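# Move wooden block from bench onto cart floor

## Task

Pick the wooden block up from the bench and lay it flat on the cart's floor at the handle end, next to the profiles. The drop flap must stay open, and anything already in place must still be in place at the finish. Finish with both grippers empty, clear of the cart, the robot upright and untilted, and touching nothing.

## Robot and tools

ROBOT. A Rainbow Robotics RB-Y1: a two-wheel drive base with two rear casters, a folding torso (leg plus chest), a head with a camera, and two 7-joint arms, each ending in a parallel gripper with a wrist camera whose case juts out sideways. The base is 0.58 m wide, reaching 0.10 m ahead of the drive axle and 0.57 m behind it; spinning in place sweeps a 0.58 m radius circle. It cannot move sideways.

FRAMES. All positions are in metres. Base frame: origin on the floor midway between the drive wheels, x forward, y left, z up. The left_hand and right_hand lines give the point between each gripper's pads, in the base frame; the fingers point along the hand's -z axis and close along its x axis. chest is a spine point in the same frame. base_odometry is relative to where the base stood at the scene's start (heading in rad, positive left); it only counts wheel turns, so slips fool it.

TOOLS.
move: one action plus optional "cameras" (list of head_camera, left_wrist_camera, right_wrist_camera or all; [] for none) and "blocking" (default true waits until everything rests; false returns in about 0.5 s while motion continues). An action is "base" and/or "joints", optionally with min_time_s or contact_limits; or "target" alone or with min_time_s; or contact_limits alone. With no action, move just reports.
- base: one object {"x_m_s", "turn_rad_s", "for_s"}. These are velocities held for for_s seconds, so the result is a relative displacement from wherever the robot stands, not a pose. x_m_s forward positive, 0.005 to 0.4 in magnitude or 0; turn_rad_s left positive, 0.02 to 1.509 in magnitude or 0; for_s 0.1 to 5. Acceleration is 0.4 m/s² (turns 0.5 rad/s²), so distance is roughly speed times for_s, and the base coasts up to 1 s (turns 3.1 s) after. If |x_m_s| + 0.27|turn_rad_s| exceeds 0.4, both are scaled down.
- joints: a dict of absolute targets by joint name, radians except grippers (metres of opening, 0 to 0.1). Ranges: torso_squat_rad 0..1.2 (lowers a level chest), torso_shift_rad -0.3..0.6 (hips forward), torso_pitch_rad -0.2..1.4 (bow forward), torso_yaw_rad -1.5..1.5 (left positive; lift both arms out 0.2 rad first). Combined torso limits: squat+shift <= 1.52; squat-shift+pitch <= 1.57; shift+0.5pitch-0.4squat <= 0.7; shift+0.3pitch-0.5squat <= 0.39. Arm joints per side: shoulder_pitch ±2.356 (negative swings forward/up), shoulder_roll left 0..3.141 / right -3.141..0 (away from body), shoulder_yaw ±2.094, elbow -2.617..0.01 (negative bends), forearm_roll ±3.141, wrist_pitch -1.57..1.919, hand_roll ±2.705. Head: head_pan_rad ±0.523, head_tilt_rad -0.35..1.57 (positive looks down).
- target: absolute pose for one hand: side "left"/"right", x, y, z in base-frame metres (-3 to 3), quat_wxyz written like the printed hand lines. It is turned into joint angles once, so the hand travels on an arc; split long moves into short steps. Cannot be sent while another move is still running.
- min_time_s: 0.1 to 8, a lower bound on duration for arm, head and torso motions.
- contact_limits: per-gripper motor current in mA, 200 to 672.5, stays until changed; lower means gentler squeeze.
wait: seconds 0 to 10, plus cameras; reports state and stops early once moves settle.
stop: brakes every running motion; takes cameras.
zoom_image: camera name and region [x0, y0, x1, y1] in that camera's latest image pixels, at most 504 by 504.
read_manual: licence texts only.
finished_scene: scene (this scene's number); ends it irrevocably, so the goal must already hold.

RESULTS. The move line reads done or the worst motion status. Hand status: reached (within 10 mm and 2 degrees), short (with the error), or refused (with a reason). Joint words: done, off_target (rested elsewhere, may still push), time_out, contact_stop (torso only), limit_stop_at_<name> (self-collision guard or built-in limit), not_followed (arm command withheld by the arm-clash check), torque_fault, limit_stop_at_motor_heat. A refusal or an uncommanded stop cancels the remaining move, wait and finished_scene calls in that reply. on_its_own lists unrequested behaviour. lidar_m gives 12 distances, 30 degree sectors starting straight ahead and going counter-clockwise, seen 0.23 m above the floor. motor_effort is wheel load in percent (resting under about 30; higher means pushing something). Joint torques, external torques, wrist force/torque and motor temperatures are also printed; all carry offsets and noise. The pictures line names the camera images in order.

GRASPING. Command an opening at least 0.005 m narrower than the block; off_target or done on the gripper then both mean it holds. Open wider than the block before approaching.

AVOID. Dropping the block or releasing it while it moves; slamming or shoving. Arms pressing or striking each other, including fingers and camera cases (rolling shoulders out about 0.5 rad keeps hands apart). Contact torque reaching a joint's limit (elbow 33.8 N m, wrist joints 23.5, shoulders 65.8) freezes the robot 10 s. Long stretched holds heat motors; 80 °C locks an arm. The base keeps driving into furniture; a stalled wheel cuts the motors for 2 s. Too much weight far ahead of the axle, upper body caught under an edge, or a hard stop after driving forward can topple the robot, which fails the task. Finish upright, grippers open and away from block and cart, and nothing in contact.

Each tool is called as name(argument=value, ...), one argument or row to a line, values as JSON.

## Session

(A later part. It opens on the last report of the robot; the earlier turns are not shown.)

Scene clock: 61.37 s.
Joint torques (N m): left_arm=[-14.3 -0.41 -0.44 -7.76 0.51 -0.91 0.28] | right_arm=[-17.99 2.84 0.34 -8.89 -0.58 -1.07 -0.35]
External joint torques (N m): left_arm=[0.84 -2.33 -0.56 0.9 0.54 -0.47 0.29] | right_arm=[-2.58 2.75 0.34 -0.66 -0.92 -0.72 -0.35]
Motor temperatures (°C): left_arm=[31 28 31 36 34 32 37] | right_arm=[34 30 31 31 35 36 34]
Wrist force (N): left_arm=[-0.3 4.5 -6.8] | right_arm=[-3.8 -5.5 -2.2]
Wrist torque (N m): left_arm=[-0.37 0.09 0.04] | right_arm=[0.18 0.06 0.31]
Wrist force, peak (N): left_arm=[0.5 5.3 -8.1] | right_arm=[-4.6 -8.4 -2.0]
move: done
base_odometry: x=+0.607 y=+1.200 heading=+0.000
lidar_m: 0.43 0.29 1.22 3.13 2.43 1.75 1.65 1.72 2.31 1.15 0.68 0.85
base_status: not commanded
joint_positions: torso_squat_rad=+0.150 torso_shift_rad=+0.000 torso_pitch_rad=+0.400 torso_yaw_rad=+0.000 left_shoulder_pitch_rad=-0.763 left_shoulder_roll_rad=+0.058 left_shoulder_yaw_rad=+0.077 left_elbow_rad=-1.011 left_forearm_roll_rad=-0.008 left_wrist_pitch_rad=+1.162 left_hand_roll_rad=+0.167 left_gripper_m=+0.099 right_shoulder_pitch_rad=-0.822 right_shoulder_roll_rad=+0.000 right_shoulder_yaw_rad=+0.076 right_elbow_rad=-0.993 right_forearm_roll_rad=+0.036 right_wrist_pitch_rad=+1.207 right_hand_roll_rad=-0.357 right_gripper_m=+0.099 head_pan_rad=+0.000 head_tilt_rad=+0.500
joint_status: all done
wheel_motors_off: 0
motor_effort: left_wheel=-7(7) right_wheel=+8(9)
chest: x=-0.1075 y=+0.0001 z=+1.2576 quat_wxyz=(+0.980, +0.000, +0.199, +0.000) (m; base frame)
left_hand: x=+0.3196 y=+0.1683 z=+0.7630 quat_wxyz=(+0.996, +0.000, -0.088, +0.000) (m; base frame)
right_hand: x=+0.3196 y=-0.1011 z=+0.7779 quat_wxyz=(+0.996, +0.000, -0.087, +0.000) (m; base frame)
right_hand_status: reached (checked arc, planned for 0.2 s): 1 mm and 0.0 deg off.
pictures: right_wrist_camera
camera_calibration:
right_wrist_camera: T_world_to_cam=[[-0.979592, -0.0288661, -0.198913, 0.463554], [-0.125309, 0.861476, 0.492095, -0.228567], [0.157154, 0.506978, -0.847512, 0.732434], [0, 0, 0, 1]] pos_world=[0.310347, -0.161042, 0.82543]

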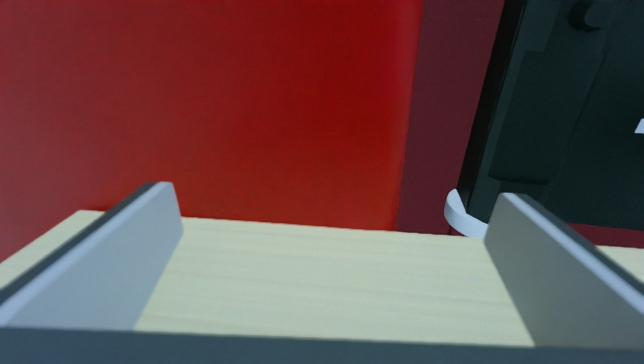

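move(
  target={"side":"left","x":0.32,"y":0.163,"z":0.762,"quat_wxyz":[0.9962,0,-0.0872,0]},
  cameras=[],
)

move(
  target={"side":"right","x":0.32,"y":-0.092,"z":0.778,"quat_wxyz":[0.9962,0,-0.0872,0]},
  cameras=["right_wrist_camera","left_wrist_camera"],
)

Scene clock: 63.47 s.
Joint torques (N m): left_arm=[-16.38 -11.3 -2.64 -7.13 4.13 -1.6 0.54] | right_arm=[-17.77 6.57 0.6 -10.17 -1.88 -1.61 -0.42]
External joint torques (N m): left_arm=[-1.13 -13.1 -2.73 1.51 4.17 -1.16 0.55] | right_arm=[-2.36 6.5 0.62 -1.95 -2.23 -1.26 -0.43]
Motor temperatures (°C): left_arm=[31 28 31 36 34 32 37] | right_arm=[34 30 31 31 35 36 34]
Wrist force (N): left_arm=[-0.2 24.3 3.4] | right_arm=[-5.3 -12.2 -4.3]
Wrist torque (N m): left_arm=[-1.35 0.43 -0.57] | right_arm=[0.32 -0.18 0.71]
Wrist force, peak (N): left_arm=[-0.4 28.9 5.8] | right_arm=[-4.2 -14.1 -4.1]
move: done
base_odometry: x=+0.607 y=+1.200 heading=+0.000
lidar_m: 0.43 0.28 1.23 3.13 2.44 1.74 1.65 1.73 2.30 1.15 0.68 0.85
base_status: not commanded
joint_positions: torso_squat_rad=+0.150 torso_shift_rad=+0.000 torso_pitch_rad=+0.400 torso_yaw_rad=+0.000 left_shoulder_pitch_rad=-0.772 left_shoulder_roll_rad=+0.053 left_shoulder_yaw_rad=+0.074 left_elbow_rad=-0.996 left_forearm_roll_rad=-0.018 left_wrist_pitch_rad=+1.157 left_hand_roll_rad=+0.179 left_gripper_m=+0.099 right_shoulder_pitch_rad=-0.822 right_shoulder_roll_rad=-0.001 right_shoulder_yaw_rad=+0.076 right_elbow_rad=-0.993 right_forearm_roll_rad=+0.037 right_wrist_pitch_rad=+1.207 right_hand_roll_rad=-0.357 right_gripper_m=+0.099 head_pan_rad=+0.000 head_tilt_rad=+0.500
joint_status: all done
wheel_motors_off: 0
motor_effort: left_wheel=-6(7) right_wheel=+8(10)
chest: x=-0.1076 y=+0.0001 z=+1.2577 quat_wxyz=(+0.980, +0.000, +0.199, +0.000) (m; base frame)
left_hand: x=+0.3203 y=+0.1656 z=+0.7623 quat_wxyz=(+0.996, +0.002, -0.088, +0.001) (m; base frame)
left_hand_status: reached (checked arc, planned for 0.1 s): 3 mm and 0.2 deg off.
right_hand: x=+0.3196 y=-0.1018 z=+0.7779 quat_wxyz=(+0.996, -0.001, -0.087, +0.000) (m; base frame)
pictures: none
No camera images: "cameras" was empty.

Scene clock: 64.00 s.
Joint torques (N m): left_arm=[-16.66 -17.57 -4.17 -7.17 6.16 -1.38 0.65] | right_arm=[-26.32 22.81 3.82 -14.51 -7.07 -5.9 -2.17]
External joint torques (N m): left_arm=[-1.41 -19.42 -4.27 1.47 6.21 -0.94 0.66] | right_arm=[-10.78 22.66 3.95 -6.34 -7.43 -5.56 -2.18]
Motor temperatures (°C): left_arm=[31 28 31 36 34 32 37] | right_arm=[34 30 31 31 35 36 34]
Wrist force (N): left_arm=[4.3 34.1 -3.4] | right_arm=[-11.8 -40.5 5.8]
Wrist torque (N m): left_arm=[-1.48 0.34 -0.77] | right_arm=[1.13 0.25 2.42]
Wrist force, peak (N): left_arm=[4.6 37.8 -3.6] | right_arm=[-13.4 -47.4 5.4]
move: done
base_odometry: x=+0.607 y=+1.200 heading=+0.000
lidar_m: 0.40 0.29 1.23 3.14 2.46 1.73 1.66 1.72 2.30 1.15 0.67 0.84
base_status: not commanded
joint_positions: torso_squat_rad=+0.150 torso_shift_rad=+0.000 torso_pitch_rad=+0.400 torso_yaw_rad=+0.000 left_shoulder_pitch_rad=-0.772 left_shoulder_roll_rad=+0.055 left_shoulder_yaw_rad=+0.074 left_elbow_rad=-0.996 left_forearm_roll_rad=-0.018 left_wrist_pitch_rad=+1.157 left_hand_roll_rad=+0.179 left_gripper_m=+0.099 right_shoulder_pitch_rad=-0.835 right_shoulder_roll_rad=-0.006 right_shoulder_yaw_rad=+0.105 right_elbow_rad=-0.971 right_forearm_roll_rad=+0.028 right_wrist_pitch_rad=+1.202 right_hand_roll_rad=-0.388 right_gripper_m=+0.099 head_pan_rad=+0.000 head_tilt_rad=+0.500
joint_status: all done
wheel_motors_off: 0
motor_effort: left_wheel=-6(7) right_wheel=+11(11)
chest: x=-0.1078 y=+0.0001 z=+1.2577 quat_wxyz=(+0.980, +0.000, +0.198, +0.000) (m; base frame)
left_hand: x=+0.3205 y=+0.1666 z=+0.7625 quat_wxyz=(+0.996, +0.003, -0.088, +0.001) (m; base frame)
right_hand: x=+0.3190 y=-0.0976 z=+0.7767 quat_wxyz=(+0.996, -0.004, -0.086, -0.001) (m; base frame)
right_hand_status: reached (checked arc, planned for 0.2 s): 6 mm and 0.5 deg off.
pictures: left_wrist_camera, right_wrist_camera
camera_calibration:
left_wrist_camera: T_world_to_cam=[[0.985616, 0.0279849, 0.166668, -0.448174], [-0.0512002, -0.890402, 0.452287, -0.150996], [0.161058, -0.454315, -0.876161, 0.764593], [0, 0, 0, 1]] pos_world=[0.310852, 0.225461, 0.812897]
right_wrist_camera: T_world_to_cam=[[-0.980123, -0.0274674, -0.196482, 0.461307], [-0.121707, 0.865362, 0.486144, -0.227239], [0.156675, 0.500394, -0.851504, 0.732391], [0, 0, 0, 1]] pos_world=[0.309733, -0.157169, 0.824743]

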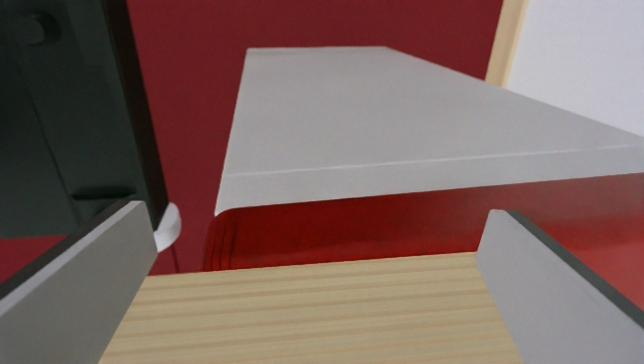

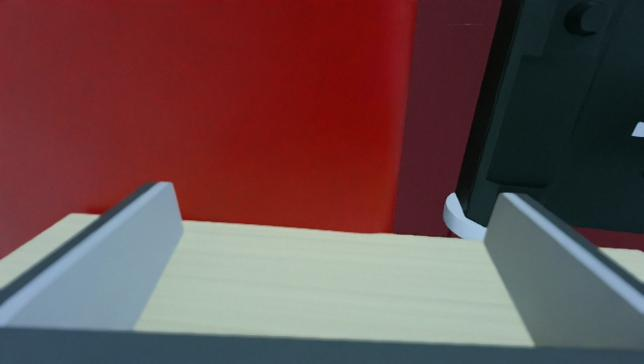

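move(
  target={"side":"left","x":0.32,"y":0.159,"z":0.762,"quat_wxyz":[0.9962,0,-0.0872,0]},
  cameras=[],
)

move(
  target={"side":"right","x":0.32,"y":-0.087,"z":0.778,"quat_wxyz":[0.9962,0,-0.0872,0]},
  cameras=[],
)

move(
  joints={"torso_squat_rad":0.08},
  min_time_s=1,
)

Scene clock: 66.27 s.
Joint torques (N m): left_arm=[-18.25 -26.86 -7.39 -6.82 9.35 -1.91 1.16] | right_arm=[-26.72 25.81 3.64 -15.46 -7.9 -6.04 -2.44]
External joint torques (N m): left_arm=[-2.94 -28.62 -7.46 1.81 9.4 -1.47 1.17] | right_arm=[-11.17 25.69 3.78 -7.29 -8.27 -5.7 -2.45]
Motor temperatures (°C): left_arm=[31 28 31 36 34 32 37] | right_arm=[34 30 31 31 36 36 34]
Wrist force (N): left_arm=[3.3 51.0 4.3] | right_arm=[-11.4 -44.5 3.8]
Wrist torque (N m): left_arm=[-2.28 0.58 -1.37] | right_arm=[1.29 0.13 2.60]
Wrist force, peak (N): left_arm=[4.4 57.7 5.7] | right_arm=[-11.5 -48.7 2.1]
move: done
base_odometry: x=+0.607 y=+1.200 heading=+0.000
lidar_m: 0.41 0.29 1.22 3.14 2.45 1.74 1.66 1.73 2.30 1.15 0.67 0.85
base_status: not commanded
joint_positions: torso_squat_rad=+0.150 torso_shift_rad=+0.000 torso_pitch_rad=+0.399 torso_yaw_rad=+0.000 left_shoulder_pitch_rad=-0.777 left_shoulder_roll_rad=+0.051 left_shoulder_yaw_rad=+0.072 left_elbow_rad=-0.988 left_forearm_roll_rad=-0.025 left_wrist_pitch_rad=+1.154 left_hand_roll_rad=+0.187 left_gripper_m=+0.099 right_shoulder_pitch_rad=-0.835 right_shoulder_roll_rad=-0.006 right_shoulder_yaw_rad=+0.105 right_elbow_rad=-0.970 right_forearm_roll_rad=+0.029 right_wrist_pitch_rad=+1.202 right_hand_roll_rad=-0.388 right_gripper_m=+0.099 head_pan_rad=+0.000 head_tilt_rad=+0.500
joint_status: all done
wheel_motors_off: 0
motor_effort: left_wheel=-6(7) right_wheel=+10(11)
chest: x=-0.1078 y=+0.0001 z=+1.2577 quat_wxyz=(+0.980, +0.000, +0.198, +0.000) (m; base frame)
left_hand: x=+0.3207 y=+0.1647 z=+0.7623 quat_wxyz=(+0.996, +0.004, -0.088, +0.001) (m; base frame)
left_hand_status: reached (checked arc, planned for 0.1 s): 6 mm and 0.5 deg off.
right_hand: x=+0.3191 y=-0.0981 z=+0.7767 quat_wxyz=(+0.996, -0.004, -0.086, -0.001) (m; base frame)
pictures: none
No camera images: "cameras" was empty.

Scene clock: 66.80 s.
Joint torques (N m): left_arm=[-18.93 -30.37 -7.9 -7.3 10.68 -2.04 1.42] | right_arm=[-31.66 37.25 5.62 -18.43 -11.49 -9.24 -3.57]
External joint torques (N m): left_arm=[-3.62 -32.16 -7.97 1.33 10.73 -1.6 1.43] | right_arm=[-16.01 37.1 5.85 -10.3 -11.87 -8.92 -3.58]
Motor temperatures (°C): left_arm=[31 28 31 36 34 32 37] | right_arm=[34 30 31 31 36 36 34]
Wrist force (N): left_arm=[4.3 54.7 -0.7] | right_arm=[-17.6 -65.6 11.2]
Wrist torque (N m): left_arm=[-2.17 0.38 -1.54] | right_arm=[1.91 0.36 3.90]
Wrist force, peak (N): left_arm=[5.2 58.3 -0.3] | right_arm=[-19.0 -71.8 11.8]
move: done
base_odometry: x=+0.607 y=+1.200 heading=+0.000
lidar_m: 0.41 0.29 1.21 3.14 2.44 1.74 1.66 1.73 2.31 1.14 0.68 0.85
base_status: not commanded
joint_positions: torso_squat_rad=+0.150 torso_shift_rad=+0.000 torso_pitch_rad=+0.399 torso_yaw_rad=+0.000 left_shoulder_pitch_rad=-0.776 left_shoulder_roll_rad=+0.052 left_shoulder_yaw_rad=+0.072 left_elbow_rad=-0.988 left_forearm_roll_rad=-0.026 left_wrist_pitch_rad=+1.154 left_hand_roll_rad=+0.187 left_gripper_m=+0.099 right_shoulder_pitch_rad=-0.846 right_shoulder_roll_rad=-0.009 right_shoulder_yaw_rad=+0.125 right_elbow_rad=-0.953 right_forearm_roll_rad=+0.022 right_wrist_pitch_rad=+1.198 right_hand_roll_rad=-0.408 right_gripper_m=+0.099 head_pan_rad=+0.000 head_tilt_rad=+0.500
joint_status: all done
wheel_motors_off: 0
motor_effort: left_wheel=-6(6) right_wheel=+13(14)
chest: x=-0.1080 y=+0.0000 z=+1.2577 quat_wxyz=(+0.980, +0.000, +0.198, +0.000) (m; base frame)
left_hand: x=+0.3207 y=+0.1652 z=+0.7623 quat_wxyz=(+0.996, +0.005, -0.088, +0.001) (m; base frame)
right_hand: x=+0.3188 y=-0.0955 z=+0.7759 quat_wxyz=(+0.996, -0.006, -0.085, -0.002) (m; base frame)
right_hand_status: reached (checked arc, planned for 0.2 s): 9 mm and 0.8 deg off.
pictures: none
No camera images: "cameras" was empty.

Scene clock: 68.10 s.
Joint torques (N m): left_arm=[-21.69 -31.56 -8.04 -9.67 11.53 -0.97 1.47] | right_arm=[-31.59 37.71 5.24 -19 -10.85 -5.94 -3.35]
External joint torques (N m): left_arm=[-6.42 -33.34 -8.12 -1.06 11.59 -0.53 1.48] | right_arm=[-15.96 37.56 5.47 -10.88 -11.22 -5.62 -3.36]
Motor temperatures (°C): left_arm=[31 28 31 36 34 32 37] | right_arm=[34 30 31 31 36 37 34]
Wrist force (N): left_arm=[8.4 56.2 -18.4] | right_arm=[-8.9 -53.9 -12.1]
Wrist torque (N m): left_arm=[-1.80 0.19 -1.55] | right_arm=[1.24 -0.62 3.10]
Wrist force, peak (N): left_arm=[8.6 56.9 -18.3] | right_arm=[-17.4 -66.3 11.4]
move: done
base_odometry: x=+0.607 y=+1.200 heading=+0.000
lidar_m: 0.43 0.29 1.24 3.13 2.44 1.75 1.65 1.73 2.29 1.15 0.68 0.84
base_status: not commanded
joint_positions: torso_squat_rad=+0.080 torso_shift_rad=+0.000 torso_pitch_rad=+0.401 torso_yaw_rad=+0.000 left_shoulder_pitch_rad=-0.776 left_shoulder_roll_rad=+0.052 left_shoulder_yaw_rad=+0.072 left_elbow_rad=-0.988 left_forearm_roll_rad=-0.026 left_wrist_pitch_rad=+1.154 left_hand_roll_rad=+0.187 left_gripper_m=+0.099 right_shoulder_pitch_rad=-0.846 right_shoulder_roll_rad=-0.009 right_shoulder_yaw_rad=+0.125 right_elbow_rad=-0.953 right_forearm_roll_rad=+0.022 right_wrist_pitch_rad=+1.197 right_hand_roll_rad=-0.408 right_gripper_m=+0.099 head_pan_rad=+0.000 head_tilt_rad=+0.500
joint_status: all done
wheel_motors_off: 0
motor_effort: left_wheel=-7(7) right_wheel=+9(13)
chest: x=-0.1072 y=+0.0000 z=+1.2632 quat_wxyz=(+0.980, +0.000, +0.199, +0.000) (m; base frame)
left_hand: x=+0.3204 y=+0.1657 z=+0.7668 quat_wxyz=(+0.996, +0.005, -0.087, +0.002) (m; base frame)
right_hand: x=+0.3191 y=-0.0954 z=+0.7809 quat_wxyz=(+0.996, -0.006, -0.085, -0.002) (m; base frame)
pictures: head_camera, left_wrist_camera, right_wrist_camera
camera_calibration:
head_camera: T_world_to_cam=[[-0.00762051, -0.999502, -0.0306347, 0.0431284], [-0.746905, 0.0260591, -0.66442, 1.00098], [0.664887, 0.017818, -0.746732, 1.02554], [0, 0, 0, 1]] pos_world=[0.0660962, -0.00125083, 1.4322]
left_wrist_camera: T_world_to_cam=[[0.985917, 0.0294421, 0.164621, -0.447573], [-0.048215, -0.892538, 0.448388, -0.151453], [0.160132, -0.450011, -0.878549, 0.769454], [0, 0, 0, 1]] pos_world=[0.310753, 0.224263, 0.817593]
right_wrist_camera: T_world_to_cam=[[-0.980636, -0.0264997, -0.194039, 0.460626], [-0.118908, 0.86783, 0.482423, -0.228883], [0.155608, 0.496154, -0.854176, 0.736917], [0, 0, 0, 1]] pos_world=[0.30982, -0.154786, 0.829254]

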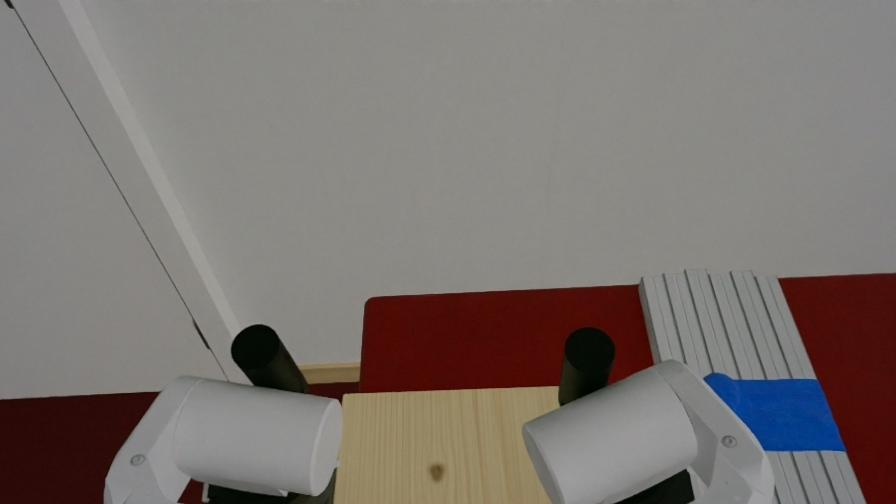

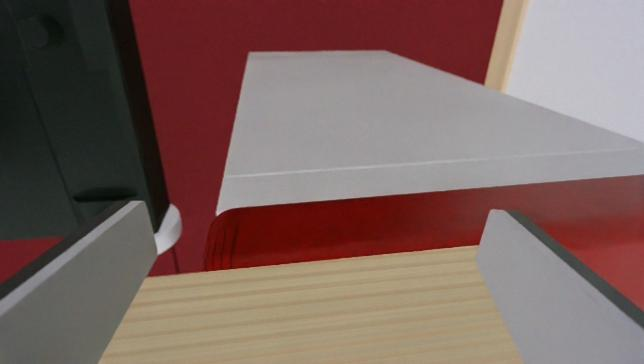

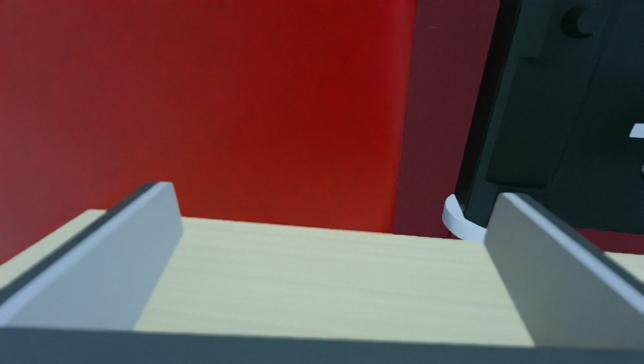

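move(
  joints={"torso_pitch_rad":0.3},
  min_time_s=1,
  cameras=["left_wrist_camera","right_wrist_camera"],
)

move(
  base={"x_m_s":-0.25,"for_s":2.9},
  cameras=["head_camera"],
)

Scene clock: 71.77 s.
Joint torques (N m): left_arm=[-25.66 -30.79 -8.25 -11.94 11.43 -1.54 1.95] | right_arm=[-33.59 35.59 4.82 -19.73 -10.46 -5.8 -3.29]
External joint torques (N m): left_arm=[-8.48 -33.16 -8.44 -2.85 11.52 -0.92 1.96] | right_arm=[-16.2 36.15 5.28 -11.21 -10.91 -5.3 -3.3]
Motor temperatures (°C): left_arm=[31 28 31 36 35 32 37] | right_arm=[35 31 31 31 37 37 34]
Wrist force (N): left_arm=[2.6 55.3 -19.5] | right_arm=[-9.6 -52.7 -14.4]
Wrist torque (N m): left_arm=[-1.75 -0.24 -2.09] | right_arm=[1.23 -0.72 3.01]
Wrist force, peak (N): left_arm=[8.7 56.8 -17.9] | right_arm=[-8.8 -55.1 -11.7]
move: done
base_odometry: x=+0.607 y=+1.200 heading=+0.000
lidar_m: 0.41 0.29 1.23 3.14 2.45 1.73 1.65 1.73 2.30 1.14 0.67 0.84
base_status: not commanded
joint_positions: torso_squat_rad=+0.080 torso_shift_rad=+0.000 torso_pitch_rad=+0.301 torso_yaw_rad=+0.000 left_shoulder_pitch_rad=-0.775 left_shoulder_roll_rad=+0.052 left_shoulder_yaw_rad=+0.072 left_elbow_rad=-0.987 left_forearm_roll_rad=-0.026 left_wrist_pitch_rad=+1.154 left_hand_roll_rad=+0.187 left_gripper_m=+0.099 right_shoulder_pitch_rad=-0.846 right_shoulder_roll_rad=-0.009 right_shoulder_yaw_rad=+0.125 right_elbow_rad=-0.953 right_forearm_roll_rad=+0.022 right_wrist_pitch_rad=+1.197 right_hand_roll_rad=-0.408 right_gripper_m=+0.099 head_pan_rad=+0.000 head_tilt_rad=+0.500
joint_status: all done
wheel_motors_off: 0
motor_effort: left_wheel=-8(9) right_wheel=+8(10)
chest: x=-0.1362 y=+0.0000 z=+1.2738 quat_wxyz=(+0.989, +0.000, +0.150, +0.000) (m; base frame)
left_hand: x=+0.3384 y=+0.1658 z=+0.8222 quat_wxyz=(+0.991, +0.005, -0.136, +0.002) (m; base frame)
right_hand: x=+0.3360 y=-0.0952 z=+0.8364 quat_wxyz=(+0.991, -0.006, -0.134, -0.002) (m; base frame)
pictures: left_wrist_camera, right_wrist_camera
camera_calibration:
left_wrist_camera: T_world_to_cam=[[0.964802, 0.0294369, 0.261324, -0.546774], [-0.0923062, -0.892581, 0.441338, -0.154623], [0.246244, -0.449925, -0.858447, 0.769642], [0, 0, 0, 1]] pos_world=[0.323737, 0.224363, 0.871823]
right_wrist_camera: T_world_to_cam=[[-0.956407, -0.0265507, -0.290827, 0.560818], [-0.166523, 0.867676, 0.468411, -0.226104], [0.239907, 0.496421, -0.834273, 0.736593], [0, 0, 0, 1]] pos_world=[0.322005, -0.154585, 0.88353]

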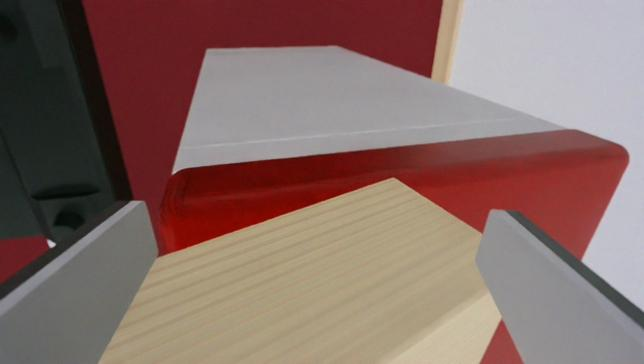

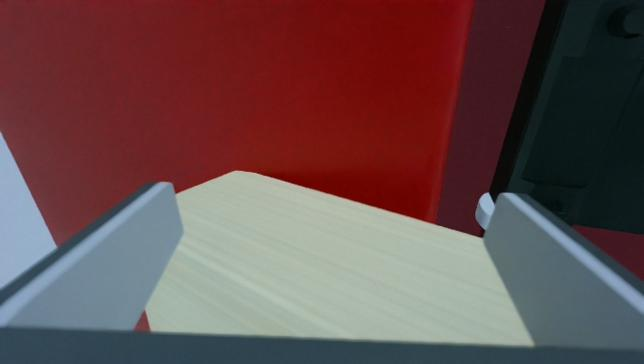

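Scene clock: 75.67 s.
Joint torques (N m): left_arm=[-16.06 1.14 0.13 -8.87 0.13 -0.98 0.32] | right_arm=[-18.54 1.79 0.29 -9.25 0.05 -0.57 -0.33]
External joint torques (N m): left_arm=[1.16 -1.03 -0.01 0.24 0.2 -0.36 0.34] | right_arm=[-1.11 2.17 0.71 -0.69 -0.38 -0.06 -0.35]
Motor temperatures (°C): left_arm=[31 28 31 36 35 32 37] | right_arm=[35 31 31 31 37 37 34]
Wrist force (N): left_arm=[-0.3 1.0 -7.2] | right_arm=[-2.6 1.3 -4.4]
Wrist torque (N m): left_arm=[-0.26 0.16 0.06] | right_arm=[-0.12 -0.10 -0.10]
Wrist force, peak (N): left_arm=[4.1 56.0 -20.0] | right_arm=[-9.2 -53.2 -15.5]
move: done
base_odometry: x=-0.118 y=+1.201 heading=-0.001
lidar_m: 1.01 1.65 2.21 4.21 1.38 0.98 0.93 0.98 1.30 3.26 1.40 1.20
base_status: done (sent for 2.9 of 2.9 s)
joint_positions: torso_squat_rad=+0.080 torso_shift_rad=+0.000 torso_pitch_rad=+0.300 torso_yaw_rad=+0.000 left_shoulder_pitch_rad=-0.778 left_shoulder_roll_rad=+0.044 left_shoulder_yaw_rad=+0.070 left_elbow_rad=-0.988 left_forearm_roll_rad=-0.023 left_wrist_pitch_rad=+1.154 left_hand_roll_rad=+0.187 left_gripper_m=+0.099 right_shoulder_pitch_rad=-0.849 right_shoulder_roll_rad=+0.000 right_shoulder_yaw_rad=+0.126 right_elbow_rad=-0.956 right_forearm_roll_rad=+0.019 right_wrist_pitch_rad=+1.196 right_hand_roll_rad=-0.409 right_gripper_m=+0.099 head_pan_rad=+0.000 head_tilt_rad=+0.500
joint_status: not commanded
wheel_motors_off: 0
motor_effort: left_wheel=-14(30) right_wheel=+12(39)
chest: x=-0.1366 y=+0.0001 z=+1.2739 quat_wxyz=(+0.989, +0.000, +0.149, +0.000) (m; base frame)
left_hand: x=+0.3383 y=+0.1592 z=+0.8234 quat_wxyz=(+0.991, +0.000, -0.137, +0.000) (m; base frame)
right_hand: x=+0.3365 y=-0.0877 z=+0.8391 quat_wxyz=(+0.991, +0.000, -0.137, +0.000) (m; base frame)
pictures: head_camera
camera_calibration:
head_camera: T_world_to_cam=[[-0.00443494, -0.999504, -0.031174, 0.0443285], [-0.676291, 0.0259618, -0.736177, 1.08714], [0.736621, 0.0178178, -0.676071, 0.972815], [0, 0, 0, 1]] pos_world=[0.0188265, -0.00125112, 1.4594]

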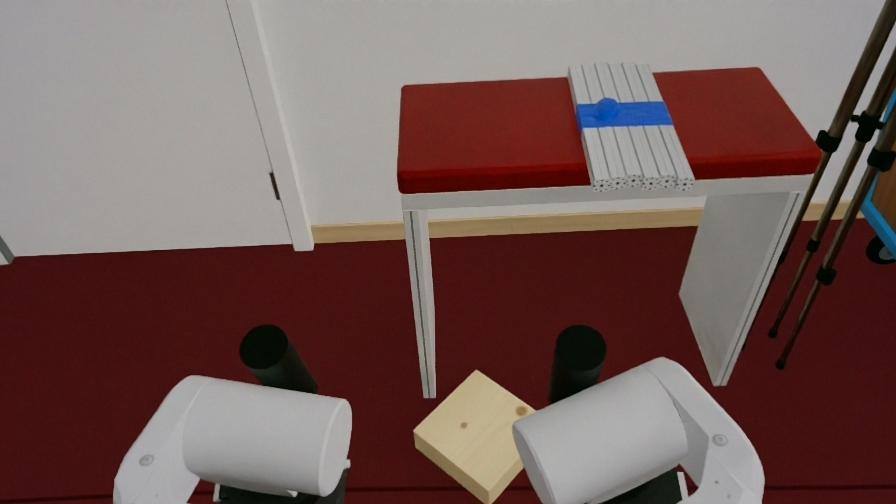

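move(
  joints={"torso_squat_rad":1.12,"torso_shift_rad":0.4,"torso_pitch_rad":0.85,"head_tilt_rad":0.3},
  cameras=["head_camera"],
)

move(
  target={"side":"left","x":0.30,"y":0.30,"z":0.30,"quat_wxyz":[1,0,0,0]},
  cameras=[],
)

move(
  target={"side":"right","x":0.30,"y":-0.26,"z":0.20,"quat_wxyz":[1,0,0,0]},
  cameras=["head_camera"],
)

Scene clock: 118.67 s.
Joint torques (N m): left_arm=[-5.02 -2 -0.6 -5.38 0.2 0.26 0.29] | right_arm=[-6.82 5.1 0.8 -6.03 -0.01 0.61 -0.38]
External joint torques (N m): left_arm=[0.1 -0.76 -0.07 0.12 0.09 -0.18 0.28] | right_arm=[-0.62 1.56 -0.08 -0.56 -0.01 0.17 -0.37]
Motor temperatures (°C): left_arm=[31 28 31 36 34 32 37] | right_arm=[35 30 31 31 35 36 34]
Wrist force (N): left_arm=[3.1 1.4 -7.8] | right_arm=[1.5 1.5 -4.7]
Wrist torque (N m): left_arm=[-0.29 0.33 0.09] | right_arm=[-0.13 0.20 -0.05]
Wrist force, peak (N): left_arm=[2.6 2.0 -8.4] | right_arm=[-2.6 2.0 -5.1]
move: done
base_odometry: x=-0.118 y=+1.201 heading=-0.001
lidar_m: 1.63 1.66 2.20 4.21 1.38 0.97 0.92 0.99 1.31 3.28 1.46 1.21
base_status: not commanded
joint_positions: torso_squat_rad=+1.120 torso_shift_rad=+0.400 torso_pitch_rad=+0.849 torso_yaw_rad=+0.000 left_shoulder_pitch_rad=-0.778 left_shoulder_roll_rad=+0.044 left_shoulder_yaw_rad=+0.070 left_elbow_rad=-0.988 left_forearm_roll_rad=-0.023 left_wrist_pitch_rad=+1.154 left_hand_roll_rad=+0.187 left_gripper_m=+0.099 right_shoulder_pitch_rad=-0.849 right_shoulder_roll_rad=+0.000 right_shoulder_yaw_rad=+0.126 right_elbow_rad=-0.956 right_forearm_roll_rad=+0.019 right_wrist_pitch_rad=+1.196 right_hand_roll_rad=-0.409 right_gripper_m=+0.099 head_pan_rad=+0.000 head_tilt_rad=+0.300
joint_status: all done
wheel_motors_off: 0
motor_effort: left_wheel=-5(14) right_wheel=+5(17)
chest: x=+0.1231 y=+0.0000 z=+0.7658 quat_wxyz=(+0.911, +0.000, +0.412, +0.000) (m; base frame)
left_hand: x=+0.2928 y=+0.1591 z=+0.1335 quat_wxyz=(+0.991, +0.000, +0.137, +0.000) (m; base frame)
right_hand: x=+0.2995 y=-0.0876 z=+0.1479 quat_wxyz=(+0.991, +0.000, +0.137, +0.000) (m; base frame)
pictures: head_camera
camera_calibration:
head_camera: T_world_to_cam=[[-0.0149307, -0.999501, -0.0278179, 0.027932], [-0.887516, 0.0260616, -0.46004, 0.712603], [0.460535, 0.0178201, -0.887462, 0.594683], [0, 0, 0, 1]] pos_world=[0.358991, -0.00125082, 0.856361]

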